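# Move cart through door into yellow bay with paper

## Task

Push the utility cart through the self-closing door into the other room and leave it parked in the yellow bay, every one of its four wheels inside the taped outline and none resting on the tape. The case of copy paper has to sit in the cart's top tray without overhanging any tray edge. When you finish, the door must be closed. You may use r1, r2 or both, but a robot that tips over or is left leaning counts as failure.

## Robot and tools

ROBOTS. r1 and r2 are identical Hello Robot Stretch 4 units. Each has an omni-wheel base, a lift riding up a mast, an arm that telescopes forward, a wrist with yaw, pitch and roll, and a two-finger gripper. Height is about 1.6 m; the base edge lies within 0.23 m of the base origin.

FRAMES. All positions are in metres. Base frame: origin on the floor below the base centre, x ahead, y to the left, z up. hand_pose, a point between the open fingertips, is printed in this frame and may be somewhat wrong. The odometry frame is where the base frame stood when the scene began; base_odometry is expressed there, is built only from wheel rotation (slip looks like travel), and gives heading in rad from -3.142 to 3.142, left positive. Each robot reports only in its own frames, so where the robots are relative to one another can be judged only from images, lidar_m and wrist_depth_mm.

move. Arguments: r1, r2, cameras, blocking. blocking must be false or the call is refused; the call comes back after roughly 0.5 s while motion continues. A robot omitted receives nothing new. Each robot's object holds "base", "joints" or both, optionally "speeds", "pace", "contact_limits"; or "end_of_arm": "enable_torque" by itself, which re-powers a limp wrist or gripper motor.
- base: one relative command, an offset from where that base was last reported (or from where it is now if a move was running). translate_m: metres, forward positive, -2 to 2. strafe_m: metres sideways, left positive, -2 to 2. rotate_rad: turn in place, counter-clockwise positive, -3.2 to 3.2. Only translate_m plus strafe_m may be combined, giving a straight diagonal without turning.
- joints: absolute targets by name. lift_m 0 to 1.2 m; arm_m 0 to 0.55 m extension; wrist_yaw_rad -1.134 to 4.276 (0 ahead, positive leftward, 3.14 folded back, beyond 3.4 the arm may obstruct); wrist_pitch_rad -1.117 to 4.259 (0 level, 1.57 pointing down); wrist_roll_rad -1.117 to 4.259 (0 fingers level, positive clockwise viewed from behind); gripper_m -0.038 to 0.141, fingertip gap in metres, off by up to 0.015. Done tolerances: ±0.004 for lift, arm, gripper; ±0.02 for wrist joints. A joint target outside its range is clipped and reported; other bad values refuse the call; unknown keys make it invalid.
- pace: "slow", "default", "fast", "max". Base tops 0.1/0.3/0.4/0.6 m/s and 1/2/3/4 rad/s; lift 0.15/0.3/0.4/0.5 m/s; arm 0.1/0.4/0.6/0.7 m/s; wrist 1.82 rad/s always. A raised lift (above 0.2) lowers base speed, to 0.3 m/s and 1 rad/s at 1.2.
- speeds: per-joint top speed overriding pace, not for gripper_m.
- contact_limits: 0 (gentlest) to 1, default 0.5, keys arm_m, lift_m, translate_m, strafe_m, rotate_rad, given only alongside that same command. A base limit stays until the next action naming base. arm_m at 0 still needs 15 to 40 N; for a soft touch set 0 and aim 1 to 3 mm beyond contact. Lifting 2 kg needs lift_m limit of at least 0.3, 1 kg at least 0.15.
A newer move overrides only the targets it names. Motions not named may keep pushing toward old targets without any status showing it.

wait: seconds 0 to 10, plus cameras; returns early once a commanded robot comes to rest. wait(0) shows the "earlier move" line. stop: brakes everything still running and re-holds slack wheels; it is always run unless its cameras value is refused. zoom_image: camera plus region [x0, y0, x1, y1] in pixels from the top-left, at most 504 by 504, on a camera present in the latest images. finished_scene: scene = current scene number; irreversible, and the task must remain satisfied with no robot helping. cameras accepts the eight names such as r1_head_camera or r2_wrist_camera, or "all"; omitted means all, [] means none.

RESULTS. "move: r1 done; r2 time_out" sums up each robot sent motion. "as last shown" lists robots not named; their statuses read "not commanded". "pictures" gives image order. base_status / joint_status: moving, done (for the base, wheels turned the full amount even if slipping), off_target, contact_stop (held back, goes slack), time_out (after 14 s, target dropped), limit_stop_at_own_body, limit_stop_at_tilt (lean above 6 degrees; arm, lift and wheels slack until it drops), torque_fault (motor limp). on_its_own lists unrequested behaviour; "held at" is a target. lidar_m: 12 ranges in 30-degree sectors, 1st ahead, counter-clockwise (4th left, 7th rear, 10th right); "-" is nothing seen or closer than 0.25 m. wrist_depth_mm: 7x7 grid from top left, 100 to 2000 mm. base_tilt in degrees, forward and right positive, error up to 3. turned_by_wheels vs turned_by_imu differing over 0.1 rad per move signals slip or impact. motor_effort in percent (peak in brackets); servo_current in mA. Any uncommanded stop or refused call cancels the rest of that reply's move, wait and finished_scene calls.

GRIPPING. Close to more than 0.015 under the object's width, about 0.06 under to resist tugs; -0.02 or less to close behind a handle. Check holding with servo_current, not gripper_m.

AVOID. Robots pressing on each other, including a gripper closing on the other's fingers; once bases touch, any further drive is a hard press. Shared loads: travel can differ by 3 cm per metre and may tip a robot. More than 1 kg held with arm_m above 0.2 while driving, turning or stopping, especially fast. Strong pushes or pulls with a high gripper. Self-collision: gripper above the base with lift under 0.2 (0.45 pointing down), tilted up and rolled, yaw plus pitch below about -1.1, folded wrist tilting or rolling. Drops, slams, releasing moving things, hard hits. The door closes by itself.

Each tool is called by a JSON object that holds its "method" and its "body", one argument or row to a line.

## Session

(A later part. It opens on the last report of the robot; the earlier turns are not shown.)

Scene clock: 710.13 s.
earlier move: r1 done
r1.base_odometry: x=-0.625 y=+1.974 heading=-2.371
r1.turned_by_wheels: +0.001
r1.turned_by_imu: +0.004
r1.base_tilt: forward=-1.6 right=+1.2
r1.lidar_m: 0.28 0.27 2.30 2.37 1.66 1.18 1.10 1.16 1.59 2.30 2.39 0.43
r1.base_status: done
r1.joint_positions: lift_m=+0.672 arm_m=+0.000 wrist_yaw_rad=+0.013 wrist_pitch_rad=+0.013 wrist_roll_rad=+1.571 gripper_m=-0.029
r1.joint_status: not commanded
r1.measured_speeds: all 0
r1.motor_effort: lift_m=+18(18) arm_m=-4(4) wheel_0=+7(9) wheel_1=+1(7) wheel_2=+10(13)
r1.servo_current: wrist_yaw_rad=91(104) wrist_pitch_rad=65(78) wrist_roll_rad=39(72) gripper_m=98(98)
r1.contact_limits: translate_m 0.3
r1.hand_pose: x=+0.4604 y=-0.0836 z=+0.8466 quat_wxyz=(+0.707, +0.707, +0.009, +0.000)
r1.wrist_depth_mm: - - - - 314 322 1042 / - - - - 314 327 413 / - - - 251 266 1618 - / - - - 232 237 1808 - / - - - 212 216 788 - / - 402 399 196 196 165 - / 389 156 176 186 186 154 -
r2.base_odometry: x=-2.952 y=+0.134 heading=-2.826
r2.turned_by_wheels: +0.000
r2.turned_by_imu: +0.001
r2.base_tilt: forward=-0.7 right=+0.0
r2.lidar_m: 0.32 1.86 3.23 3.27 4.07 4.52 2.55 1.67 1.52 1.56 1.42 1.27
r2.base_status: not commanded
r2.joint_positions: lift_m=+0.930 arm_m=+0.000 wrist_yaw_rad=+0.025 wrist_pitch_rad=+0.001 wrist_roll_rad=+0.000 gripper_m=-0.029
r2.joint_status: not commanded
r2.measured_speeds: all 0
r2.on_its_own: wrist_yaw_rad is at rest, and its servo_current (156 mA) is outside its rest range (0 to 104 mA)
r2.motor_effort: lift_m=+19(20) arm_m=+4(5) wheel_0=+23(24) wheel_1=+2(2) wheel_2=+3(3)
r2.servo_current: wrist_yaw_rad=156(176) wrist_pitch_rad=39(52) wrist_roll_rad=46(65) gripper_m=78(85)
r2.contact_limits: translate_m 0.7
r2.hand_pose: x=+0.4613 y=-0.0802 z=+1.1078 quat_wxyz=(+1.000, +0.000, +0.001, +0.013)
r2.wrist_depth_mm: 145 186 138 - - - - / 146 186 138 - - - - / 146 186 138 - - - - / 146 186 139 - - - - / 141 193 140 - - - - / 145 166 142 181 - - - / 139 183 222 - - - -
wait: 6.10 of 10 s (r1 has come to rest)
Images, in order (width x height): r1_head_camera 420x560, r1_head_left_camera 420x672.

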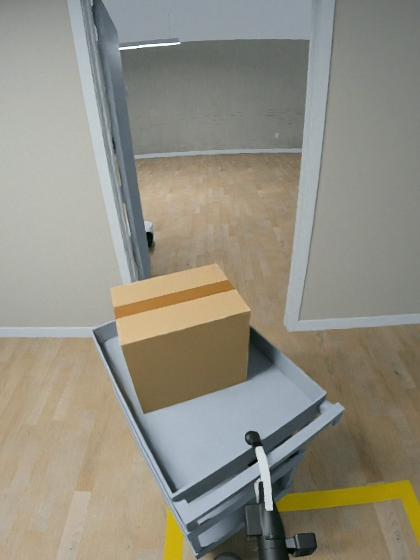

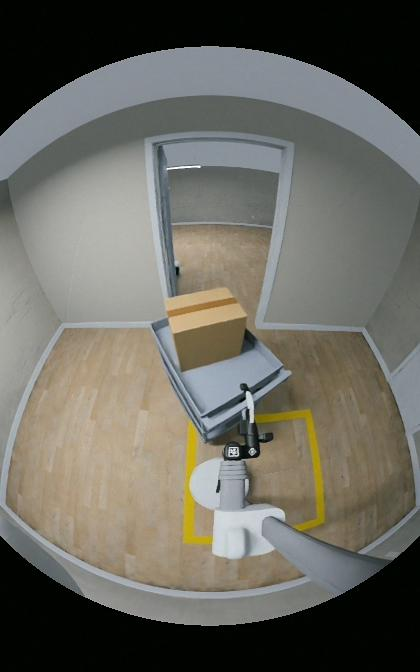

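{"method": "move", "body": {
  "r1": {"base":{"translate_m":-0.36,"strafe_m":0.07},"pace":"slow","contact_limits":{"translate_m":0.3}},
  "blocking": false,
  "cameras": []
}}

{"method": "wait", "body": {
  "seconds": 10,
  "cameras": ["r1_head_camera","r1_head_left_camera","r1_head_right_camera"]
}}

Scene clock: 718.07 s.
move: r1 moving
r1.base_odometry: x=-0.614 y=+1.981 heading=-2.371
r1.turned_by_wheels: +0.001
r1.turned_by_imu: +0.001
r1.base_tilt: forward=-1.6 right=+1.2
r1.lidar_m: 0.29 0.26 2.32 2.35 1.64 1.15 1.10 1.12 1.56 2.32 2.40 0.42
r1.base_status: translate_m moving; strafe_m moving
r1.joint_positions: lift_m=+0.672 arm_m=+0.000 wrist_yaw_rad=+0.013 wrist_pitch_rad=+0.013 wrist_roll_rad=+1.571 gripper_m=-0.029
r1.joint_status: not commanded
r1.measured_speeds: translate_m=-0.048 strafe_m=+0.009 rotate_rad=-0.002 lift_m=+0.000 arm_m=+0.000 wrist_yaw_rad=+0.000 wrist_pitch_rad=+0.000 wrist_roll_rad=+0.000
r1.motor_effort: lift_m=+17(18) arm_m=-4(4) wheel_0=+0(7) wheel_1=+0(2) wheel_2=+11(15)
r1.servo_current: wrist_yaw_rad=65(117) wrist_pitch_rad=65(72) wrist_roll_rad=39(59) gripper_m=85(98)
r1.contact_limits: translate_m 0.3
r1.hand_pose: x=+0.4604 y=-0.0835 z=+0.8466 quat_wxyz=(+0.707, +0.707, +0.009, +0.000)
r1.wrist_depth_mm: - - - - 317 324 1042 / - - - - 314 332 413 / - - - 252 267 1661 - / - - - 236 240 1756 - / - - - 212 216 788 - / - 399 402 196 197 160 - / 1576 151 176 185 186 153 -
r2.base_odometry: x=-2.952 y=+0.134 heading=-2.826
r2.turned_by_wheels: +0.000
r2.turned_by_imu: +0.000
r2.base_tilt: forward=-0.7 right=+0.0
r2.lidar_m: 0.31 1.89 3.23 3.27 4.08 4.51 2.57 1.66 1.52 1.51 1.39 1.27
r2.base_status: not commanded
r2.joint_positions: lift_m=+0.930 arm_m=+0.000 wrist_yaw_rad=+0.025 wrist_pitch_rad=+0.001 wrist_roll_rad=+0.000 gripper_m=-0.029
r2.joint_status: not commanded
r2.measured_speeds: all 0
r2.motor_effort: lift_m=+19(20) arm_m=+4(5) wheel_0=+23(23) wheel_1=+2(2) wheel_2=+3(3)
r2.servo_current: wrist_yaw_rad=163(169) wrist_pitch_rad=39(46) wrist_roll_rad=46(59) gripper_m=78(85)
r2.contact_limits: translate_m 0.7
r2.hand_pose: x=+0.4613 y=-0.0802 z=+1.1078 quat_wxyz=(+1.000, +0.000, +0.001, +0.013)
r2.wrist_depth_mm: 146 186 138 - - - - / 146 186 138 - - - - / 146 187 138 - - - - / 146 186 139 - - - - / 140 194 141 - - - - / 145 166 142 182 - - - / 139 183 221 - - - -

Scene clock: 722.50 s.
earlier move: r1 done
r1.base_odometry: x=-0.318 y=+2.174 heading=-2.372
r1.turned_by_wheels: -0.001
r1.turned_by_imu: -0.002
r1.base_tilt: forward=-1.6 right=+1.3
r1.lidar_m: 0.29 0.31 2.44 2.28 1.11 0.81 0.74 0.79 1.08 2.41 2.48 0.43
r1.base_status: done
r1.joint_positions: lift_m=+0.672 arm_m=+0.000 wrist_yaw_rad=-0.001 wrist_pitch_rad=+0.013 wrist_roll_rad=+1.569 gripper_m=-0.029
r1.joint_status: not commanded
r1.measured_speeds: all 0
r1.motor_effort: lift_m=+18(18) arm_m=-4(4) wheel_0=-7(9) wheel_1=-2(7) wheel_2=+1(15)
r1.servo_current: wrist_yaw_rad=52(117) wrist_pitch_rad=65(78) wrist_roll_rad=46(72) gripper_m=85(98)
r1.contact_limits: translate_m 0.3
r1.hand_pose: x=+0.4592 y=-0.0876 z=+0.8466 quat_wxyz=(+0.708, +0.707, +0.004, -0.005)
r1.wrist_depth_mm: - - - - 291 297 306 / - - - 252 257 1618 1205 / 1808 - - 235 237 1661 - / 1808 - - 218 220 1808 - / 1808 407 407 204 208 - - / 1708 399 180 193 194 160 - / 1708 150 178 185 187 153 -
r2.base_odometry: x=-2.952 y=+0.134 heading=-2.826
r2.turned_by_wheels: +0.000
r2.turned_by_imu: +0.001
r2.base_tilt: forward=-0.7 right=+0.0
r2.lidar_m: 0.31 1.88 3.19 3.25 4.06 4.51 2.58 1.69 1.51 1.54 1.43 1.26
r2.base_status: not commanded
r2.joint_positions: lift_m=+0.930 arm_m=+0.000 wrist_yaw_rad=+0.025 wrist_pitch_rad=+0.001 wrist_roll_rad=+0.000 gripper_m=-0.029
r2.joint_status: not commanded
r2.measured_speeds: all 0
r2.on_its_own: wrist_yaw_rad is at rest, and its servo_current (143 mA) is outside its rest range (0 to 104 mA)
r2.motor_effort: lift_m=+19(20) arm_m=+4(5) wheel_0=+23(23) wheel_1=+2(2) wheel_2=+3(3)
r2.servo_current: wrist_yaw_rad=143(176) wrist_pitch_rad=39(52) wrist_roll_rad=46(65) gripper_m=78(85)
r2.contact_limits: translate_m 0.7
r2.hand_pose: x=+0.4613 y=-0.0802 z=+1.1078 quat_wxyz=(+1.000, +0.000, +0.001, +0.013)
r2.wrist_depth_mm: 145 186 138 - - - - / 146 186 138 - - - - / 146 187 138 - - - - / 146 186 139 - - - - / 141 193 140 - - - - / 145 167 142 183 - - - / 139 183 221 - - - -
wait: 4.43 of 10 s (r1 has come to rest)
Images, in order (width x height): r1_head_camera 420x560, r1_head_left_camera 420x672, r1_head_right_camera 420x672.

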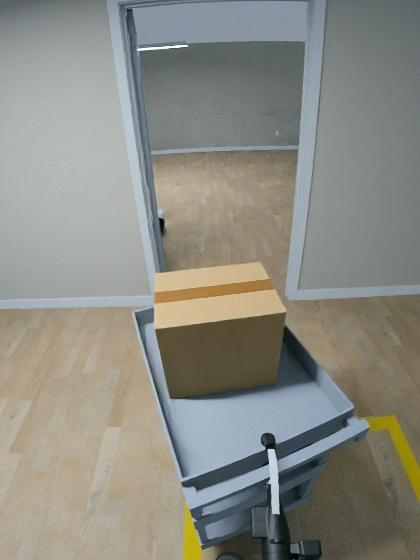

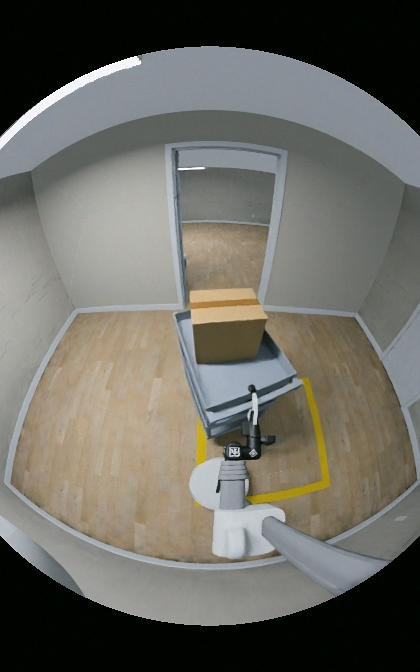

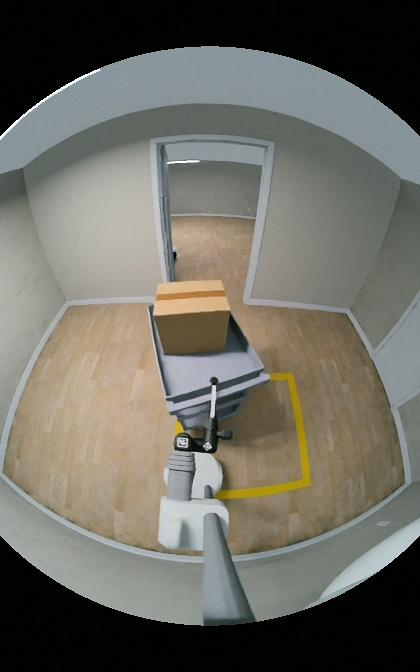

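{"method": "move", "body": {
  "r1": {"base":{"translate_m":-0.18,"strafe_m":-0.25},"pace":"slow","contact_limits":{"translate_m":0.3}},
  "blocking": false,
  "cameras": []
}}

{"method": "wait", "body": {
  "seconds": 10,
  "cameras": ["r1_head_camera","r1_head_left_camera","r1_head_right_camera"]
}}

Scene clock: 732.33 s.
move: r1 moving
r1.base_odometry: x=-0.319 y=+2.186 heading=-2.372
r1.turned_by_wheels: +0.000
r1.turned_by_imu: +0.000
r1.base_tilt: forward=-1.6 right=+1.3
r1.lidar_m: 0.28 0.31 2.43 2.29 1.13 0.79 0.74 0.75 1.06 2.40 2.45 0.44
r1.base_status: translate_m moving; strafe_m moving
r1.joint_positions: lift_m=+0.672 arm_m=+0.000 wrist_yaw_rad=-0.001 wrist_pitch_rad=+0.013 wrist_roll_rad=+1.569 gripper_m=-0.029
r1.joint_status: not commanded
r1.measured_speeds: translate_m=-0.028 strafe_m=-0.041 rotate_rad=+0.002 lift_m=+0.000 arm_m=+0.000 wrist_yaw_rad=+0.000 wrist_pitch_rad=+0.000 wrist_roll_rad=+0.000
r1.motor_effort: lift_m=+17(18) arm_m=-4(4) wheel_0=+5(6) wheel_1=-5(9) wheel_2=+6(7)
r1.servo_current: wrist_yaw_rad=46(65) wrist_pitch_rad=72(78) wrist_roll_rad=46(65) gripper_m=91(98)
r1.contact_limits: translate_m 0.3
r1.hand_pose: x=+0.4592 y=-0.0876 z=+0.8466 quat_wxyz=(+0.708, +0.707, +0.004, -0.005)
r1.wrist_depth_mm: - - - 258 285 294 304 / - - - 248 249 1661 1160 / 1808 - - 232 236 1708 - / 1708 - - 218 219 1863 - / 1756 407 407 204 208 - - / 1756 397 180 193 194 162 - / 389 150 177 184 187 153 -
r2.base_odometry: x=-2.952 y=+0.134 heading=-2.826
r2.turned_by_wheels: +0.000
r2.turned_by_imu: +0.000
r2.base_tilt: forward=-0.6 right=+0.0
r2.lidar_m: 0.31 1.88 3.22 3.29 4.07 4.53 2.58 1.67 1.51 1.56 1.40 1.29
r2.base_status: not commanded
r2.joint_positions: lift_m=+0.930 arm_m=+0.000 wrist_yaw_rad=+0.025 wrist_pitch_rad=+0.001 wrist_roll_rad=+0.000 gripper_m=-0.029
r2.joint_status: not commanded
r2.measured_speeds: all 0
r2.motor_effort: lift_m=+19(20) arm_m=+5(5) wheel_0=+23(23) wheel_1=+2(2) wheel_2=+3(3)
r2.servo_current: wrist_yaw_rad=156(169) wrist_pitch_rad=39(39) wrist_roll_rad=39(59) gripper_m=78(85)
r2.contact_limits: translate_m 0.7
r2.hand_pose: x=+0.4613 y=-0.0802 z=+1.1078 quat_wxyz=(+1.000, +0.000, +0.001, +0.013)
r2.wrist_depth_mm: 146 186 138 - - - - / 146 186 138 - - - - / 146 186 138 - - - - / 146 186 139 - - - - / 141 193 140 - - - - / 145 166 142 182 - - - / 139 183 221 - - - -

Scene clock: 736.20 s.
earlier move: r1 done
r1.base_odometry: x=-0.363 y=+2.478 heading=-2.371
r1.turned_by_wheels: +0.001
r1.turned_by_imu: +0.002
r1.base_tilt: forward=-1.6 right=+1.3
r1.lidar_m: 0.26 0.25 2.65 2.54 0.86 0.58 0.57 0.58 0.80 2.14 2.21 0.46
r1.base_status: done
r1.joint_positions: lift_m=+0.672 arm_m=+0.000 wrist_yaw_rad=+0.012 wrist_pitch_rad=+0.013 wrist_roll_rad=+1.571 gripper_m=-0.029
r1.joint_status: not commanded
r1.measured_speeds: all 0
r1.motor_effort: lift_m=+18(18) arm_m=+2(4) wheel_0=+11(15) wheel_1=+1(10) wheel_2=+6(12)
r1.servo_current: wrist_yaw_rad=78(98) wrist_pitch_rad=65(78) wrist_roll_rad=52(72) gripper_m=91(98)
r1.contact_limits: translate_m 0.3
r1.hand_pose: x=+0.4603 y=-0.0840 z=+0.8466 quat_wxyz=(+0.707, +0.707, +0.009, +0.000)
r1.wrist_depth_mm: - - - - - 1618 1118 / - - - - 327 332 336 / - - - 256 279 1618 1255 / 1863 - - 240 247 1756 - / 1921 - - 216 220 - - / 1921 404 402 199 202 164 - / 1921 156 175 185 186 153 -
r2.base_odometry: x=-2.952 y=+0.134 heading=-2.826
r2.turned_by_wheels: +0.000
r2.turned_by_imu: +0.001
r2.base_tilt: forward=-0.6 right=+0.0
r2.lidar_m: 0.30 1.88 3.21 3.24 4.09 4.51 2.58 1.68 1.52 1.54 1.41 1.26
r2.base_status: not commanded
r2.joint_positions: lift_m=+0.930 arm_m=+0.000 wrist_yaw_rad=+0.025 wrist_pitch_rad=+0.001 wrist_roll_rad=+0.000 gripper_m=-0.029
r2.joint_status: not commanded
r2.measured_speeds: all 0
r2.on_its_own: wrist_yaw_rad is at rest, and its servo_current (156 mA) is outside its rest range (0 to 104 mA)
r2.motor_effort: lift_m=+19(20) arm_m=+5(5) wheel_0=+23(23) wheel_1=+2(2) wheel_2=+3(3)
r2.servo_current: wrist_yaw_rad=156(169) wrist_pitch_rad=39(52) wrist_roll_rad=39(65) gripper_m=85(91)
r2.contact_limits: translate_m 0.7
r2.hand_pose: x=+0.4613 y=-0.0802 z=+1.1078 quat_wxyz=(+1.000, +0.000, +0.001, +0.013)
r2.wrist_depth_mm: 146 186 138 - - - - / 146 186 138 - - - - / 146 186 138 - - - - / 146 186 139 - - - - / 141 193 140 - - - - / 144 166 142 182 - - - / 139 183 221 - - - -
wait: 3.87 of 10 s (r1 has come to rest)
Images, in order (width x height): r1_head_camera 420x560, r1_head_left_camera 420x672, r1_head_right_camera 420x672.

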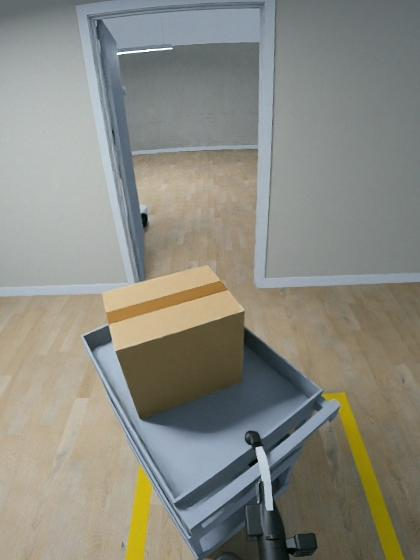

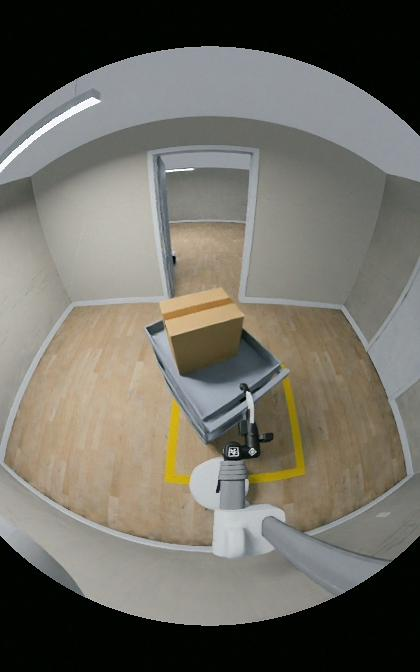

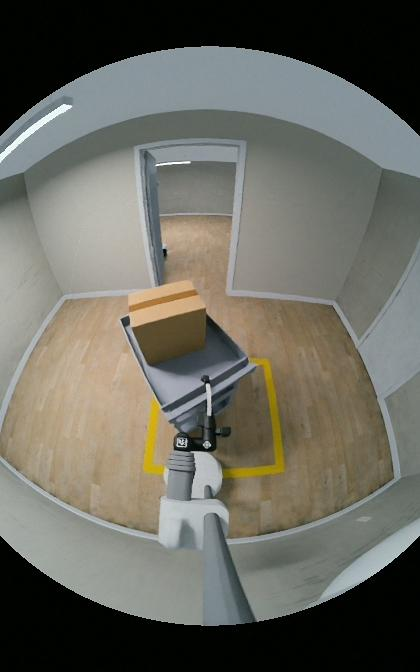

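{"method": "move", "body": {
  "r1": {"base":{"translate_m":-0.12,"strafe_m":0.12},"pace":"slow","contact_limits":{"translate_m":0.3}},
  "blocking": false,
  "cameras": []
}}

{"method": "wait", "body": {
  "seconds": 10,
  "cameras": ["r1_head_camera","r1_head_left_camera","r1_head_right_camera"]
}}

Scene clock: 746.87 s.
move: r1 moving
r1.base_odometry: x=-0.350 y=+2.478 heading=-2.370
r1.turned_by_wheels: +0.001
r1.turned_by_imu: +0.001
r1.base_tilt: forward=-1.5 right=+1.3
r1.lidar_m: 0.25 0.25 2.64 2.52 0.83 0.58 0.56 0.58 0.80 2.11 2.24 0.46
r1.base_status: translate_m moving; strafe_m moving
r1.joint_positions: lift_m=+0.672 arm_m=+0.000 wrist_yaw_rad=+0.012 wrist_pitch_rad=+0.013 wrist_roll_rad=+1.571 gripper_m=-0.029
r1.joint_status: not commanded
r1.measured_speeds: translate_m=-0.036 strafe_m=+0.035 rotate_rad=-0.003 lift_m=+0.000 arm_m=+0.000 wrist_yaw_rad=+0.000 wrist_pitch_rad=+0.000 wrist_roll_rad=+0.000
r1.motor_effort: lift_m=+17(18) arm_m=-2(4) wheel_0=-3(9) wheel_1=+5(6) wheel_2=+12(12)
r1.servo_current: wrist_yaw_rad=91(91) wrist_pitch_rad=72(78) wrist_roll_rad=33(59) gripper_m=91(98)
r1.contact_limits: translate_m 0.3
r1.hand_pose: x=+0.4603 y=-0.0840 z=+0.8466 quat_wxyz=(+0.707, +0.707, +0.009, +0.000)
r1.wrist_depth_mm: - - - - - 1618 1138 / - - - - 327 338 342 / - - - 255 - 1661 1255 / 1921 - - 241 247 1756 - / 1921 - - 216 220 1921 - / 1921 407 410 202 198 163 - / 1921 155 176 186 186 153 -
r2.base_odometry: x=-2.952 y=+0.134 heading=-2.826
r2.turned_by_wheels: +0.000
r2.turned_by_imu: +0.000
r2.base_tilt: forward=-0.7 right=+0.0
r2.lidar_m: 0.32 1.89 3.22 3.27 4.07 4.53 2.57 1.68 1.51 1.54 1.45 1.29
r2.base_status: not commanded
r2.joint_positions: lift_m=+0.930 arm_m=+0.000 wrist_yaw_rad=+0.025 wrist_pitch_rad=+0.001 wrist_roll_rad=+0.000 gripper_m=-0.029
r2.joint_status: not commanded
r2.measured_speeds: all 0
r2.motor_effort: lift_m=+19(19) arm_m=+4(5) wheel_0=+23(23) wheel_1=+2(2) wheel_2=+3(3)
r2.servo_current: wrist_yaw_rad=156(176) wrist_pitch_rad=46(46) wrist_roll_rad=52(52) gripper_m=78(85)
r2.contact_limits: translate_m 0.7
r2.hand_pose: x=+0.4613 y=-0.0802 z=+1.1078 quat_wxyz=(+1.000, +0.000, +0.001, +0.013)
r2.wrist_depth_mm: 145 186 138 - - - - / 146 186 138 - - - - / 146 186 138 - - - - / 146 186 139 - - - - / 141 193 140 - - - - / 145 166 142 182 - - - / 139 183 222 - - - -

Scene clock: 749.30 s.
earlier move: r1 done
r1.base_odometry: x=-0.193 y=+2.476 heading=-2.371
r1.turned_by_wheels: -0.001
r1.turned_by_imu: -0.001
r1.base_tilt: forward=-1.6 right=+1.3
r1.lidar_m: 0.28 0.30 2.52 2.08 0.69 0.48 0.45 0.45 0.67 1.73 2.35 0.43
r1.base_status: done
r1.joint_positions: lift_m=+0.672 arm_m=+0.000 wrist_yaw_rad=-0.003 wrist_pitch_rad=+0.013 wrist_roll_rad=+1.569 gripper_m=-0.029
r1.joint_status: not commanded
r1.measured_speeds: all 0
r1.motor_effort: lift_m=+18(18) arm_m=-4(4) wheel_0=-7(10) wheel_1=+3(7) wheel_2=-2(12)
r1.servo_current: wrist_yaw_rad=46(91) wrist_pitch_rad=65(85) wrist_roll_rad=39(65) gripper_m=85(98)
r1.contact_limits: translate_m 0.3
r1.hand_pose: x=+0.4590 y=-0.0882 z=+0.8466 quat_wxyz=(+0.708, +0.706, +0.004, -0.005)
r1.wrist_depth_mm: - - - - 303 306 312 / - - - 253 272 1708 1255 / - - - 242 245 1618 - / - - - 221 225 1808 - / - 410 410 206 209 - - / - 399 179 193 195 159 - / - 150 178 183 185 153 -
r2.base_odometry: x=-2.952 y=+0.134 heading=-2.826
r2.turned_by_wheels: +0.000
r2.turned_by_imu: +0.000
r2.base_tilt: forward=-0.7 right=+0.1
r2.lidar_m: 0.31 1.88 3.22 3.27 4.06 4.52 2.58 1.67 1.52 1.54 1.41 1.27
r2.base_status: not commanded
r2.joint_positions: lift_m=+0.930 arm_m=+0.000 wrist_yaw_rad=+0.025 wrist_pitch_rad=+0.001 wrist_roll_rad=+0.000 gripper_m=-0.029
r2.joint_status: not commanded
r2.measured_speeds: all 0
r2.on_its_own: wrist_yaw_rad is at rest, and its servo_current (143 mA) is outside its rest range (0 to 104 mA)
r2.motor_effort: lift_m=+20(20) arm_m=+4(5) wheel_0=+22(23) wheel_1=+2(2) wheel_2=+3(3)
r2.servo_current: wrist_yaw_rad=143(176) wrist_pitch_rad=33(46) wrist_roll_rad=46(59) gripper_m=72(85)
r2.contact_limits: translate_m 0.7
r2.hand_pose: x=+0.4613 y=-0.0802 z=+1.1078 quat_wxyz=(+1.000, +0.000, +0.001, +0.013)
r2.wrist_depth_mm: 146 186 137 - - - - / 146 186 138 - - - - / 147 186 138 - - - - / 146 186 139 - - - - / 141 193 141 - - - - / 145 166 142 182 - - - / 139 182 221 - - - -
wait: 2.43 of 10 s (r1 has come to rest)
Images, in order (width x height): r1_head_camera 420x560, r1_head_left_camera 420x672, r1_head_right_camera 420x672.

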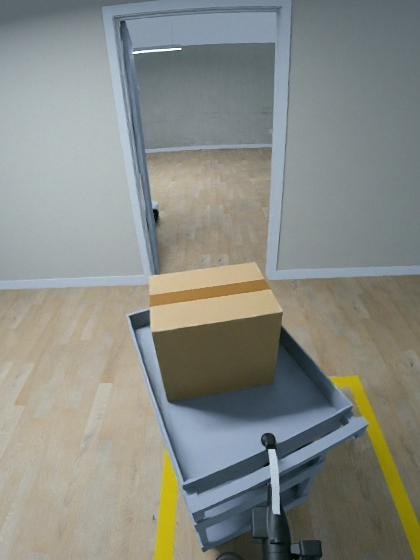

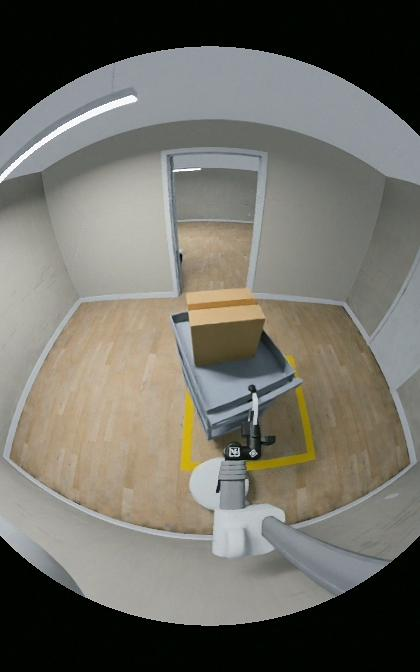

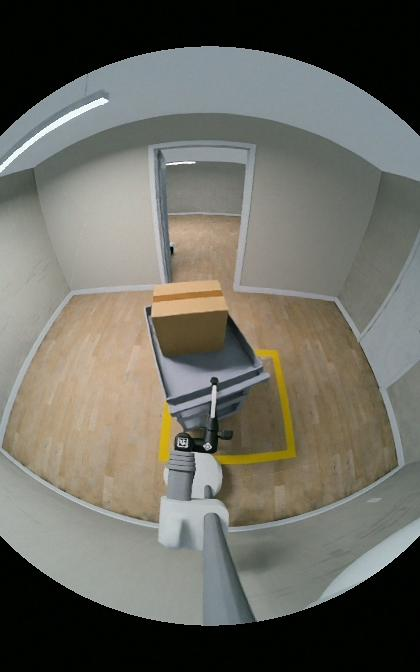

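{"method": "zoom_image", "body": {
  "camera": "r1_head_left_camera",
  "region": [150, 300, 340, 490]
}}

{"method": "zoom_image", "body": {
  "camera": "r1_head_right_camera",
  "region": [130, 300, 320, 490]
}}

Scaled by 2.653 (camera's finer frame: 600x960).

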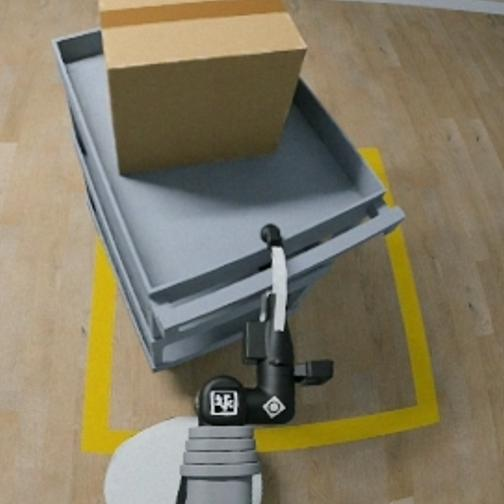

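Scaled by 2.653 (camera's finer frame: 600x960).

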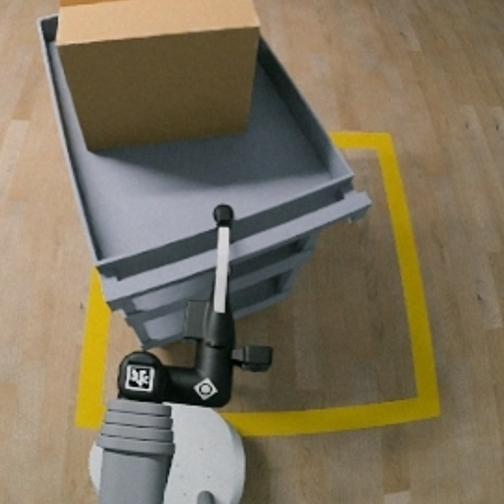

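{"method": "move", "body": {
  "r1": {"base":{"strafe_m":-0.27,"translate_m":-0.02},"pace":"slow","contact_limits":{"translate_m":0.3}},
  "blocking": false,
  "cameras": []
}}

{"method": "wait", "body": {
  "seconds": 10,
  "cameras": []
}}

{"method": "move", "body": {
  "r1": {"base":{"strafe_m":0.13,"translate_m":-0.02},"pace":"slow","contact_limits":{"translate_m":0.3}},
  "blocking": false,
  "cameras": []
}}

{"method": "wait", "body": {
  "seconds": 10,
  "cameras": ["r1_head_camera","r1_head_left_camera","r1_head_right_camera"]
}}

{"method": "zoom_image", "body": {
  "camera": "r1_head_left_camera",
  "region": [150, 300, 340, 490]
}}

{"method": "zoom_image", "body": {
  "camera": "r1_head_right_camera",
  "region": [130, 300, 320, 490]
}}

Scene clock: 762.27 s.
move: r1 moving
r1.base_odometry: x=-0.202 y=+2.487 heading=-2.371
r1.turned_by_wheels: +0.000
r1.turned_by_imu: +0.000
r1.base_tilt: forward=-1.6 right=+1.3
r1.lidar_m: 0.28 0.28 2.57 2.05 0.68 0.48 0.45 0.48 0.68 1.69 2.33 0.42
r1.base_status: translate_m moving; strafe_m moving
r1.joint_positions: lift_m=+0.672 arm_m=+0.000 wrist_yaw_rad=-0.003 wrist_pitch_rad=+0.013 wrist_roll_rad=+1.569 gripper_m=-0.029
r1.joint_status: not commanded
r1.measured_speeds: translate_m=-0.004 strafe_m=-0.055 rotate_rad=+0.004 lift_m=+0.000 arm_m=+0.000 wrist_yaw_rad=+0.000 wrist_pitch_rad=+0.000 wrist_roll_rad=+0.000
r1.motor_effort: lift_m=+18(18) arm_m=-3(4) wheel_0=+6(6) wheel_1=-7(7) wheel_2=+0(2)
r1.servo_current: wrist_yaw_rad=33(65) wrist_pitch_rad=72(78) wrist_roll_rad=65(65) gripper_m=85(91)
r1.contact_limits: translate_m 0.3
r1.hand_pose: x=+0.4590 y=-0.0882 z=+0.8466 quat_wxyz=(+0.708, +0.706, +0.004, -0.005)
r1.wrist_depth_mm: - - - - 297 303 304 / - - - 254 267 1661 1182 / - - - 239 244 1661 - / - - - 220 224 1863 - / - 410 413 206 210 - - / - 397 180 193 195 162 - / - 151 177 185 188 153 -
r2.base_odometry: x=-2.952 y=+0.134 heading=-2.826
r2.turned_by_wheels: +0.000
r2.turned_by_imu: +0.000
r2.base_tilt: forward=-0.7 right=+0.0
r2.lidar_m: 0.30 1.86 3.22 3.28 4.07 4.52 2.59 1.67 1.51 1.56 1.42 1.29
r2.base_status: not commanded
r2.joint_positions: lift_m=+0.930 arm_m=+0.000 wrist_yaw_rad=+0.025 wrist_pitch_rad=+0.001 wrist_roll_rad=+0.000 gripper_m=-0.029
r2.joint_status: not commanded
r2.measured_speeds: all 0
r2.motor_effort: lift_m=+19(20) arm_m=+4(5) wheel_0=+23(23) wheel_1=+2(2) wheel_2=+3(3)
r2.servo_current: wrist_yaw_rad=156(163) wrist_pitch_rad=39(46) wrist_roll_rad=52(65) gripper_m=78(78)
r2.contact_limits: translate_m 0.7
r2.hand_pose: x=+0.4613 y=-0.0802 z=+1.1078 quat_wxyz=(+1.000, +0.000, +0.001, +0.013)
r2.wrist_depth_mm: 145 186 138 - - - - / 145 186 138 - - - - / 146 186 138 - - - - / 146 186 139 - - - - / 140 193 140 - - - - / 145 167 142 182 - - - / 139 183 221 - - - -

Scene clock: 765.67 s.
earlier move: r1 done
r1.base_odometry: x=-0.367 y=+2.683 heading=-2.370
r1.turned_by_wheels: +0.001
r1.turned_by_imu: +0.002
r1.base_tilt: forward=-1.6 right=+1.3
r1.lidar_m: 0.25 0.25 2.79 1.94 0.65 0.46 0.43 0.44 0.63 1.61 2.10 0.45
r1.base_status: done
r1.joint_positions: lift_m=+0.672 arm_m=+0.000 wrist_yaw_rad=+0.012 wrist_pitch_rad=+0.013 wrist_roll_rad=+1.571 gripper_m=-0.029
r1.joint_status: not commanded
r1.measured_speeds: all 0
r1.motor_effort: lift_m=+17(18) arm_m=+4(4) wheel_0=+13(16) wheel_1=+2(7) wheel_2=+5(11)
r1.servo_current: wrist_yaw_rad=52(91) wrist_pitch_rad=78(78) wrist_roll_rad=52(65) gripper_m=85(98)
r1.contact_limits: translate_m 0.3
r1.hand_pose: x=+0.4603 y=-0.0839 z=+0.8466 quat_wxyz=(+0.707, +0.707, +0.009, +0.000)
r1.wrist_depth_mm: - - - - - 1576 1160 / - - - 249 347 351 353 / - - - - 353 1576 1229 / - - - 248 268 1708 - / - - - 223 227 1808 - / - 413 410 205 204 179 - / - 155 173 186 186 153 -
r2.base_odometry: x=-2.952 y=+0.134 heading=-2.826
r2.turned_by_wheels: +0.000
r2.turned_by_imu: +0.000
r2.base_tilt: forward=-0.7 right=+0.0
r2.lidar_m: 0.30 1.90 3.22 3.26 4.07 4.53 2.58 1.68 1.52 1.54 1.41 1.27
r2.base_status: not commanded
r2.joint_positions: lift_m=+0.930 arm_m=+0.000 wrist_yaw_rad=+0.025 wrist_pitch_rad=+0.001 wrist_roll_rad=+0.000 gripper_m=-0.029
r2.joint_status: not commanded
r2.measured_speeds: all 0
r2.on_its_own: wrist_yaw_rad is at rest, and its servo_current (163 mA) is outside its rest range (0 to 104 mA)
r2.motor_effort: lift_m=+19(20) arm_m=+5(5) wheel_0=+23(23) wheel_1=+2(2) wheel_2=+3(3)
r2.servo_current: wrist_yaw_rad=163(169) wrist_pitch_rad=33(52) wrist_roll_rad=46(65) gripper_m=78(85)
r2.contact_limits: translate_m 0.7
r2.hand_pose: x=+0.4613 y=-0.0802 z=+1.1078 quat_wxyz=(+1.000, +0.000, +0.001, +0.013)
r2.wrist_depth_mm: 146 186 138 - - - - / 146 186 138 - - - - / 146 186 138 - - - - / 146 186 139 - - - - / 140 193 140 - - - - / 145 166 142 182 - - - / 139 183 221 - - - -
wait: 3.40 of 10 s (r1 has come to rest)

Scene clock: 766.17 s.
move: r1 moving
r1.base_odometry: x=-0.357 y=+2.676 heading=-2.369
r1.turned_by_wheels: +0.001
r1.turned_by_imu: +0.000
r1.base_tilt: forward=-1.6 right=+1.3
r1.lidar_m: 0.26 0.25 2.80 1.92 0.65 0.46 0.43 0.44 0.63 1.63 2.10 0.46
r1.base_status: translate_m moving; strafe_m moving
r1.joint_positions: lift_m=+0.672 arm_m=+0.000 wrist_yaw_rad=+0.012 wrist_pitch_rad=+0.013 wrist_roll_rad=+1.571 gripper_m=-0.029
r1.joint_status: not commanded
r1.measured_speeds: translate_m=-0.009 strafe_m=+0.051 rotate_rad=+0.000 lift_m=+0.000 arm_m=+0.000 wrist_yaw_rad=+0.000 wrist_pitch_rad=+0.000 wrist_roll_rad=+0.000
r1.motor_effort: lift_m=+17(18) arm_m=+4(4) wheel_0=-6(10) wheel_1=+7(10) wheel_2=+4(7)
r1.servo_current: wrist_yaw_rad=72(85) wrist_pitch_rad=72(78) wrist_roll_rad=46(59) gripper_m=91(98)
r1.contact_limits: translate_m 0.3
r1.hand_pose: x=+0.4603 y=-0.0839 z=+0.8466 quat_wxyz=(+0.707, +0.707, +0.009, +0.000)
r1.wrist_depth_mm: - - - - - 1618 1160 / - - - - 349 349 353 / - - - - 355 1576 1255 / - - - 247 262 1708 - / - - - 221 226 1808 - / - 413 413 200 198 163 - / - 154 174 185 185 151 -
r2.base_odometry: x=-2.952 y=+0.134 heading=-2.826
r2.turned_by_wheels: +0.000
r2.turned_by_imu: +0.000
r2.base_tilt: forward=-0.7 right=+0.0
r2.lidar_m: 0.32 1.88 3.21 3.24 4.07 4.51 2.54 1.67 1.51 1.54 1.41 1.27
r2.base_status: not commanded
r2.joint_positions: lift_m=+0.930 arm_m=+0.000 wrist_yaw_rad=+0.025 wrist_pitch_rad=+0.001 wrist_roll_rad=+0.000 gripper_m=-0.029
r2.joint_status: not commanded
r2.measured_speeds: all 0
r2.motor_effort: lift_m=+19(20) arm_m=+5(5) wheel_0=+23(23) wheel_1=+2(2) wheel_2=+3(3)
r2.servo_current: wrist_yaw_rad=163(163) wrist_pitch_rad=39(39) wrist_roll_rad=52(52) gripper_m=78(78)
r2.contact_limits: translate_m 0.7
r2.hand_pose: x=+0.4613 y=-0.0802 z=+1.1078 quat_wxyz=(+1.000, +0.000, +0.001, +0.013)
r2.wrist_depth_mm: 145 185 138 - - - - / 146 186 138 - - - - / 146 186 138 - - - - / 146 186 139 - - - - / 141 193 140 - - - - / 145 166 142 182 - - - / 139 182 221 - - - -

Scene clock: 768.20 s.
earlier move: r1 done
r1.base_odometry: x=-0.262 y=+2.604 heading=-2.370
r1.turned_by_wheels: -0.001
r1.turned_by_imu: +0.000
r1.base_tilt: forward=-1.6 right=+1.3
r1.lidar_m: 0.26 0.31 2.68 1.85 0.62 0.44 0.39 0.43 0.63 1.58 2.21 0.45
r1.base_status: done
r1.joint_positions: lift_m=+0.672 arm_m=+0.000 wrist_yaw_rad=+0.000 wrist_pitch_rad=+0.013 wrist_roll_rad=+1.570 gripper_m=-0.029
r1.joint_status: not commanded
r1.measured_speeds: all 0
r1.motor_effort: lift_m=+18(18) arm_m=+4(4) wheel_0=-8(10) wheel_1=+4(10) wheel_2=-1(7)
r1.servo_current: wrist_yaw_rad=52(85) wrist_pitch_rad=72(78) wrist_roll_rad=52(59) gripper_m=91(98)
r1.contact_limits: translate_m 0.3
r1.hand_pose: x=+0.4592 y=-0.0875 z=+0.8466 quat_wxyz=(+0.707, +0.707, +0.004, -0.005)
r1.wrist_depth_mm: - - - - - 1661 1182 / - - - - 325 332 338 / - - - 254 277 1708 1281 / - - - 238 240 1661 - / - - - 212 217 1808 - / - 399 397 195 198 162 - / - 154 175 182 186 153 -
r2.base_odometry: x=-2.952 y=+0.134 heading=-2.826
r2.turned_by_wheels: +0.000
r2.turned_by_imu: +0.000
r2.base_tilt: forward=-0.7 right=+0.0
r2.lidar_m: 0.33 1.89 3.23 3.28 4.07 4.50 2.59 1.66 1.50 1.55 1.41 1.27
r2.base_status: not commanded
r2.joint_positions: lift_m=+0.930 arm_m=+0.000 wrist_yaw_rad=+0.025 wrist_pitch_rad=+0.001 wrist_roll_rad=+0.000 gripper_m=-0.029
r2.joint_status: not commanded
r2.measured_speeds: all 0
r2.on_its_own: wrist_yaw_rad is at rest, and its servo_current (163 mA) is outside its rest range (0 to 104 mA)
r2.motor_effort: lift_m=+19(20) arm_m=+5(5) wheel_0=+23(24) wheel_1=+2(2) wheel_2=+3(3)
r2.servo_current: wrist_yaw_rad=163(169) wrist_pitch_rad=39(46) wrist_roll_rad=46(59) gripper_m=85(85)
r2.contact_limits: translate_m 0.7
r2.hand_pose: x=+0.4613 y=-0.0802 z=+1.1078 quat_wxyz=(+1.000, +0.000, +0.001, +0.013)
r2.wrist_depth_mm: 146 186 138 - - - - / 146 186 138 - - - - / 146 186 138 - - - - / 146 186 139 - - - - / 141 193 140 - - - - / 145 166 142 182 - - - / 139 182 222 - - - -
wait: 2.03 of 10 s (r1 has come to rest)
Images, in order (width x height): r1_head_camera 420x560, r1_head_left_camera 420x672, r1_head_right_camera 420x672.

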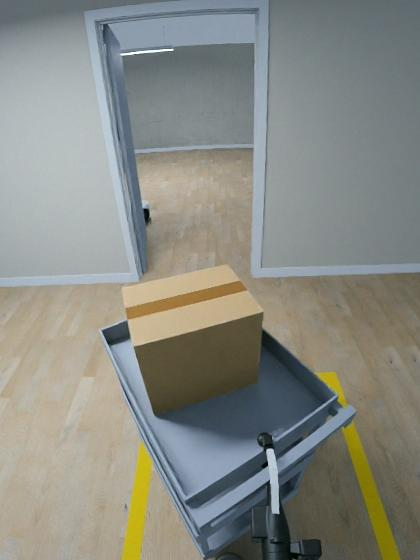

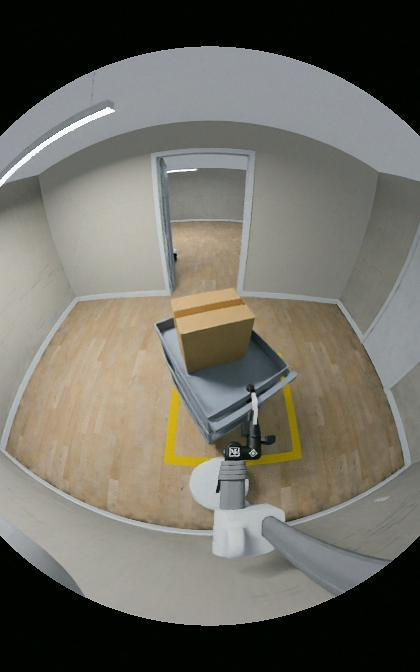

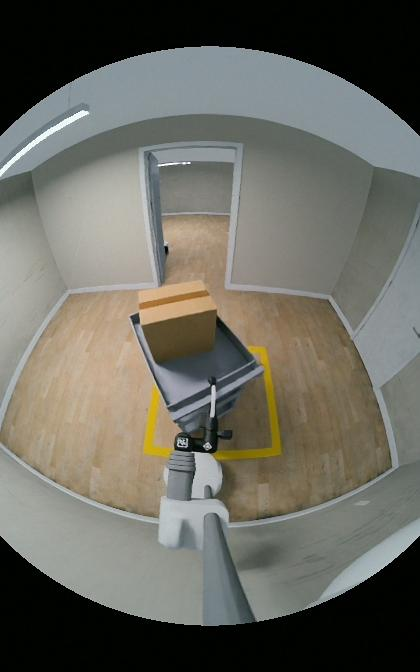

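Scaled by 2.653 (camera's finer frame: 600x960).

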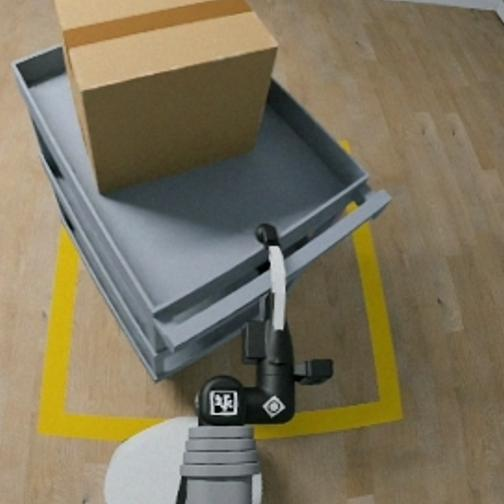

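Scaled by 2.653 (camera's finer frame: 600x960).

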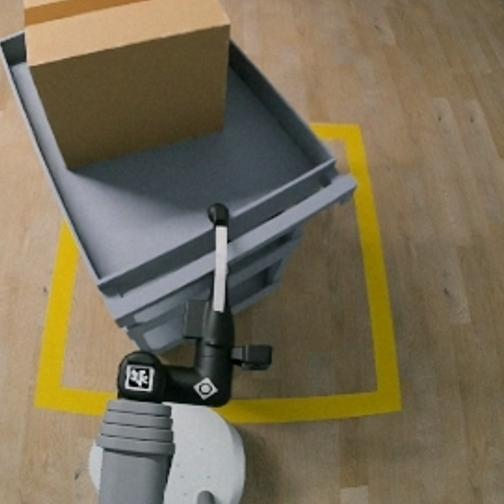

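{"method": "move", "body": {
  "r1": {"base":{"strafe_m":-0.14},"pace":"slow"},
  "blocking": false,
  "cameras": []
}}

{"method": "wait", "body": {
  "seconds": 10,
  "cameras": []
}}

{"method": "move", "body": {
  "r1": {"base":{"strafe_m":0.2},"pace":"slow"},
  "blocking": false,
  "cameras": []
}}

{"method": "wait", "body": {
  "seconds": 10,
  "cameras": ["r1_head_camera","r1_head_left_camera","r1_head_right_camera"]
}}

{"method": "zoom_image", "body": {
  "camera": "r1_head_left_camera",
  "region": [150, 300, 340, 490]
}}

{"method": "zoom_image", "body": {
  "camera": "r1_head_right_camera",
  "region": [130, 300, 320, 490]
}}

Scene clock: 778.13 s.
move: r1 moving
r1.base_odometry: x=-0.272 y=+2.615 heading=-2.370
r1.turned_by_wheels: +0.000
r1.turned_by_imu: +0.000
r1.base_tilt: forward=-1.6 right=+1.3
r1.lidar_m: 0.27 0.28 2.69 1.84 0.62 0.43 0.39 0.42 0.58 1.60 2.19 0.43
r1.base_status: strafe_m moving
r1.joint_positions: lift_m=+0.672 arm_m=+0.000 wrist_yaw_rad=+0.000 wrist_pitch_rad=+0.013 wrist_roll_rad=+1.569 gripper_m=-0.029
r1.joint_status: not commanded
r1.measured_speeds: translate_m=+0.000 strafe_m=-0.057 rotate_rad=-0.002 lift_m=+0.000 arm_m=+0.000 wrist_yaw_rad=+0.000 wrist_pitch_rad=+0.000 wrist_roll_rad=+0.000
r1.motor_effort: lift_m=+18(18) arm_m=+4(4) wheel_0=+5(10) wheel_1=-6(7) wheel_2=-1(2)
r1.servo_current: wrist_yaw_rad=46(65) wrist_pitch_rad=65(72) wrist_roll_rad=59(65) gripper_m=91(98)
r1.hand_pose: x=+0.4592 y=-0.0875 z=+0.8466 quat_wxyz=(+0.708, +0.707, +0.004, -0.005)
r1.wrist_depth_mm: - - - - - 1576 1160 / - - - - 317 336 338 / - - - 250 267 1661 1281 / - - - 235 236 1808 - / - - - 211 214 1808 - / - 402 399 193 195 160 - / - 154 175 182 185 - -
r2.base_odometry: x=-2.952 y=+0.134 heading=-2.826
r2.turned_by_wheels: +0.000
r2.turned_by_imu: +0.000
r2.base_tilt: forward=-0.7 right=+0.0
r2.lidar_m: 0.31 1.88 3.21 3.28 4.04 4.51 2.56 1.67 1.53 1.55 1.40 1.28
r2.base_status: not commanded
r2.joint_positions: lift_m=+0.930 arm_m=+0.000 wrist_yaw_rad=+0.025 wrist_pitch_rad=+0.001 wrist_roll_rad=+0.000 gripper_m=-0.029
r2.joint_status: not commanded
r2.measured_speeds: all 0
r2.motor_effort: lift_m=+19(20) arm_m=+4(5) wheel_0=+23(23) wheel_1=+2(2) wheel_2=+3(3)
r2.servo_current: wrist_yaw_rad=150(163) wrist_pitch_rad=39(46) wrist_roll_rad=52(52) gripper_m=78(78)
r2.contact_limits: translate_m 0.7
r2.hand_pose: x=+0.4613 y=-0.0802 z=+1.1078 quat_wxyz=(+1.000, +0.000, +0.001, +0.013)
r2.wrist_depth_mm: 146 186 138 - - - - / 146 186 138 - - - - / 146 185 138 - - - - / 146 186 139 - - - - / 140 193 140 - - - - / 145 167 143 182 - - - / 139 182 221 - - - -

Scene clock: 780.20 s.
earlier move: r1 done
r1.base_odometry: x=-0.360 y=+2.705 heading=-2.368
r1.turned_by_wheels: +0.001
r1.turned_by_imu: +0.003
r1.base_tilt: forward=-1.6 right=+1.3
r1.lidar_m: 0.25 0.25 2.82 1.83 0.60 0.42 0.40 0.43 0.59 1.58 2.09 0.46
r1.base_status: done
r1.joint_positions: lift_m=+0.672 arm_m=+0.000 wrist_yaw_rad=+0.014 wrist_pitch_rad=+0.013 wrist_roll_rad=+1.570 gripper_m=-0.029
r1.joint_status: not commanded
r1.measured_speeds: all 0
r1.motor_effort: lift_m=+18(18) arm_m=+3(4) wheel_0=+12(18) wheel_1=+2(7) wheel_2=+3(7)
r1.servo_current: wrist_yaw_rad=85(98) wrist_pitch_rad=72(78) wrist_roll_rad=65(65) gripper_m=85(98)
r1.hand_pose: x=+0.4605 y=-0.0833 z=+0.8466 quat_wxyz=(+0.707, +0.707, +0.010, +0.001)
r1.wrist_depth_mm: - - - - - 1618 1138 / - - - - 343 349 347 / - - - - - 1661 1229 / - - - 247 265 1708 - / - - - 227 228 1756 - / - 407 410 202 206 163 - / - 155 174 187 187 154 -
r2.base_odometry: x=-2.952 y=+0.134 heading=-2.826
r2.turned_by_wheels: +0.000
r2.turned_by_imu: +0.000
r2.base_tilt: forward=-0.7 right=+0.0
r2.lidar_m: 0.31 1.86 3.21 3.25 4.06 4.53 2.58 1.66 1.51 1.54 1.43 1.27
r2.base_status: not commanded
r2.joint_positions: lift_m=+0.930 arm_m=+0.000 wrist_yaw_rad=+0.025 wrist_pitch_rad=+0.001 wrist_roll_rad=+0.000 gripper_m=-0.029
r2.joint_status: not commanded
r2.measured_speeds: all 0
r2.on_its_own: wrist_yaw_rad is at rest, and its servo_current (169 mA) is outside its rest range (0 to 104 mA)
r2.motor_effort: lift_m=+19(20) arm_m=+5(5) wheel_0=+23(23) wheel_1=+2(2) wheel_2=+3(3)
r2.servo_current: wrist_yaw_rad=169(169) wrist_pitch_rad=46(46) wrist_roll_rad=46(59) gripper_m=78(78)
r2.contact_limits: translate_m 0.7
r2.hand_pose: x=+0.4613 y=-0.0802 z=+1.1078 quat_wxyz=(+1.000, +0.000, +0.001, +0.013)
r2.wrist_depth_mm: 145 185 138 - - - - / 146 186 138 - - - - / 147 186 138 - - - - / 146 186 139 - - - - / 141 193 140 - - - - / 145 167 142 182 - - - / 138 183 221 - - - -
wait: 2.07 of 10 s (r1 has come to rest)

Scene clock: 780.70 s.
move: r1 moving
r1.base_odometry: x=-0.350 y=+2.694 heading=-2.368
r1.turned_by_wheels: +0.000
r1.turned_by_imu: +0.000
r1.base_tilt: forward=-1.6 right=+1.3
r1.lidar_m: 0.25 0.27 2.81 1.81 0.63 0.43 0.40 0.44 0.60 1.54 2.11 0.44
r1.base_status: strafe_m moving
r1.joint_positions: lift_m=+0.672 arm_m=+0.000 wrist_yaw_rad=+0.013 wrist_pitch_rad=+0.013 wrist_roll_rad=+1.570 gripper_m=-0.029
r1.joint_status: not commanded
r1.measured_speeds: translate_m=+0.000 strafe_m=+0.054 rotate_rad=-0.001 lift_m=+0.000 arm_m=+0.000 wrist_yaw_rad=-0.035 wrist_pitch_rad=+0.000 wrist_roll_rad=+0.000
r1.motor_effort: lift_m=+18(18) arm_m=+4(4) wheel_0=-6(11) wheel_1=+9(10) wheel_2=+1(4)
r1.servo_current: wrist_yaw_rad=78(104) wrist_pitch_rad=65(78) wrist_roll_rad=46(65) gripper_m=91(98)
r1.hand_pose: x=+0.4604 y=-0.0837 z=+0.8466 quat_wxyz=(+0.707, +0.707, +0.009, +0.000)
r1.wrist_depth_mm: - - - - - 1661 1160 / - - - - 345 347 351 / - - - - - 1708 1229 / - - - 246 258 1661 - / - - - 216 224 1863 - / - 413 407 199 198 163 - / - 155 174 185 189 153 -
r2.base_odometry: x=-2.952 y=+0.134 heading=-2.826
r2.turned_by_wheels: +0.000
r2.turned_by_imu: +0.000
r2.base_tilt: forward=-0.7 right=+0.0
r2.lidar_m: 0.32 1.89 3.21 3.25 4.05 4.53 2.55 1.66 1.52 1.52 1.40 1.27
r2.base_status: not commanded
r2.joint_positions: lift_m=+0.930 arm_m=+0.000 wrist_yaw_rad=+0.025 wrist_pitch_rad=+0.001 wrist_roll_rad=+0.000 gripper_m=-0.029
r2.joint_status: not commanded
r2.measured_speeds: all 0
r2.motor_effort: lift_m=+19(20) arm_m=+4(5) wheel_0=+23(23) wheel_1=+2(2) wheel_2=+3(3)
r2.servo_current: wrist_yaw_rad=143(169) wrist_pitch_rad=39(46) wrist_roll_rad=39(52) gripper_m=85(85)
r2.contact_limits: translate_m 0.7
r2.hand_pose: x=+0.4613 y=-0.0802 z=+1.1078 quat_wxyz=(+1.000, +0.000, +0.001, +0.013)
r2.wrist_depth_mm: 145 186 138 - - - - / 146 186 138 - - - - / 146 186 138 - - - - / 146 186 139 - - - - / 141 193 140 - - - - / 145 166 142 182 - - - / 139 183 221 - - - -

Scene clock: 783.37 s.
earlier move: r1 done
r1.base_odometry: x=-0.220 y=+2.562 heading=-2.369
r1.turned_by_wheels: -0.001
r1.turned_by_imu: +0.000
r1.base_tilt: forward=-1.6 right=+1.3
r1.lidar_m: 0.25 0.29 2.61 1.82 0.62 0.44 0.39 0.44 0.60 1.56 2.30 0.45
r1.base_status: done
r1.joint_positions: lift_m=+0.672 arm_m=+0.000 wrist_yaw_rad=-0.003 wrist_pitch_rad=+0.013 wrist_roll_rad=+1.568 gripper_m=-0.029
r1.joint_status: not commanded
r1.measured_speeds: all 0
r1.motor_effort: lift_m=+17(18) arm_m=-2(4) wheel_0=-6(11) wheel_1=+4(11) wheel_2=-5(6)
r1.servo_current: wrist_yaw_rad=33(104) wrist_pitch_rad=65(78) wrist_roll_rad=39(65) gripper_m=85(98)
r1.hand_pose: x=+0.4590 y=-0.0884 z=+0.8466 quat_wxyz=(+0.708, +0.706, +0.003, -0.006)
r1.wrist_depth_mm: - - - - 319 1430 1042 / - - - - 315 1499 1138 / - - - 247 256 1708 1182 / - - - 226 229 1756 - / - 413 418 208 212 - - / - 397 181 193 194 160 - / - 154 174 182 185 - -
r2.base_odometry: x=-2.952 y=+0.134 heading=-2.826
r2.turned_by_wheels: +0.000
r2.turned_by_imu: +0.000
r2.base_tilt: forward=-0.7 right=+0.0
r2.lidar_m: 0.33 1.87 3.23 3.25 4.08 4.52 2.59 1.66 1.51 1.54 1.41 1.28
r2.base_status: not commanded
r2.joint_positions: lift_m=+0.930 arm_m=+0.000 wrist_yaw_rad=+0.025 wrist_pitch_rad=+0.001 wrist_roll_rad=+0.000 gripper_m=-0.029
r2.joint_status: not commanded
r2.measured_speeds: all 0
r2.on_its_own: wrist_yaw_rad is at rest, and its servo_current (163 mA) is outside its rest range (0 to 104 mA)
r2.motor_effort: lift_m=+19(20) arm_m=+5(5) wheel_0=+23(23) wheel_1=+2(2) wheel_2=+3(3)
r2.servo_current: wrist_yaw_rad=163(169) wrist_pitch_rad=39(46) wrist_roll_rad=33(59) gripper_m=78(85)
r2.contact_limits: translate_m 0.7
r2.hand_pose: x=+0.4613 y=-0.0802 z=+1.1078 quat_wxyz=(+1.000, +0.000, +0.001, +0.013)
r2.wrist_depth_mm: 146 186 138 - - - - / 146 186 138 - - - - / 146 186 138 - - - - / 146 185 139 - - - - / 141 193 140 - - - - / 144 166 142 182 - - - / 138 183 222 - - - -
wait: 2.67 of 10 s (r1 has come to rest)
Images, in order (width x height): r1_head_camera 420x560, r1_head_left_camera 420x672, r1_head_right_camera 420x672.

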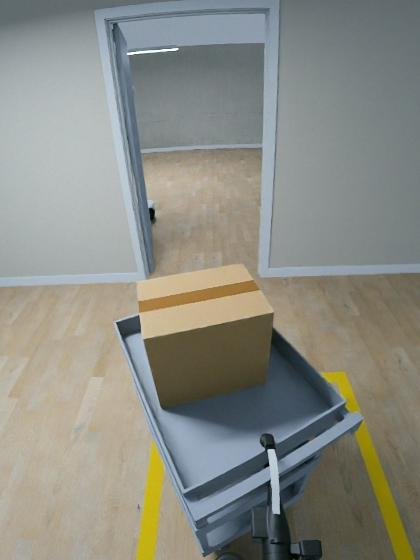

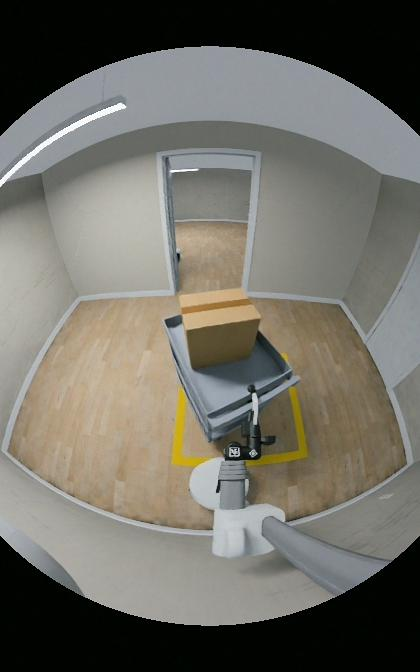

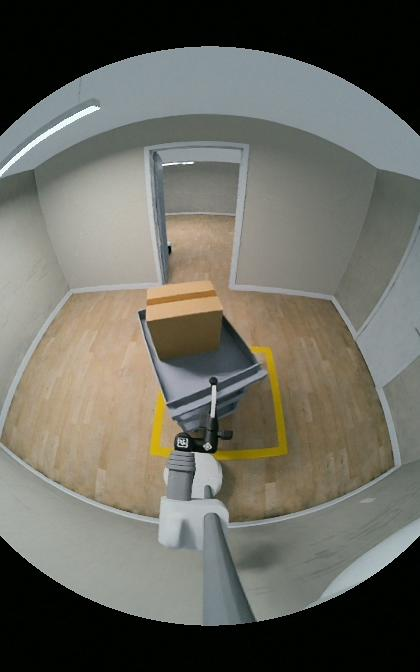

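Scaled by 2.653 (camera's finer frame: 600x960).

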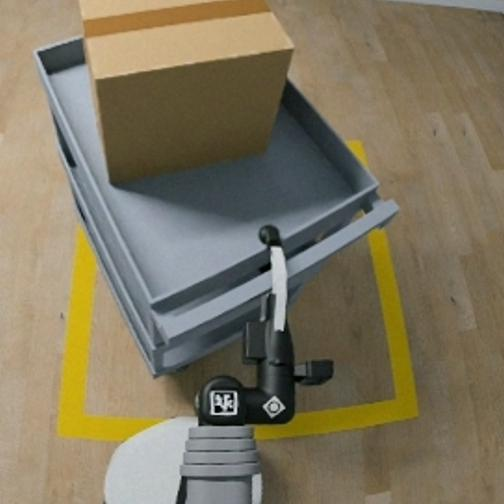

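Scaled by 2.653 (camera's finer frame: 600x960).

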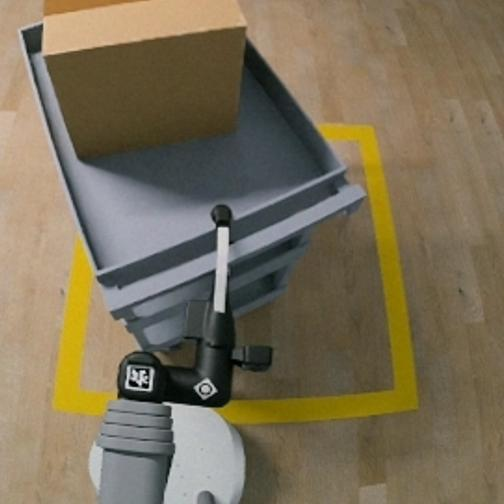

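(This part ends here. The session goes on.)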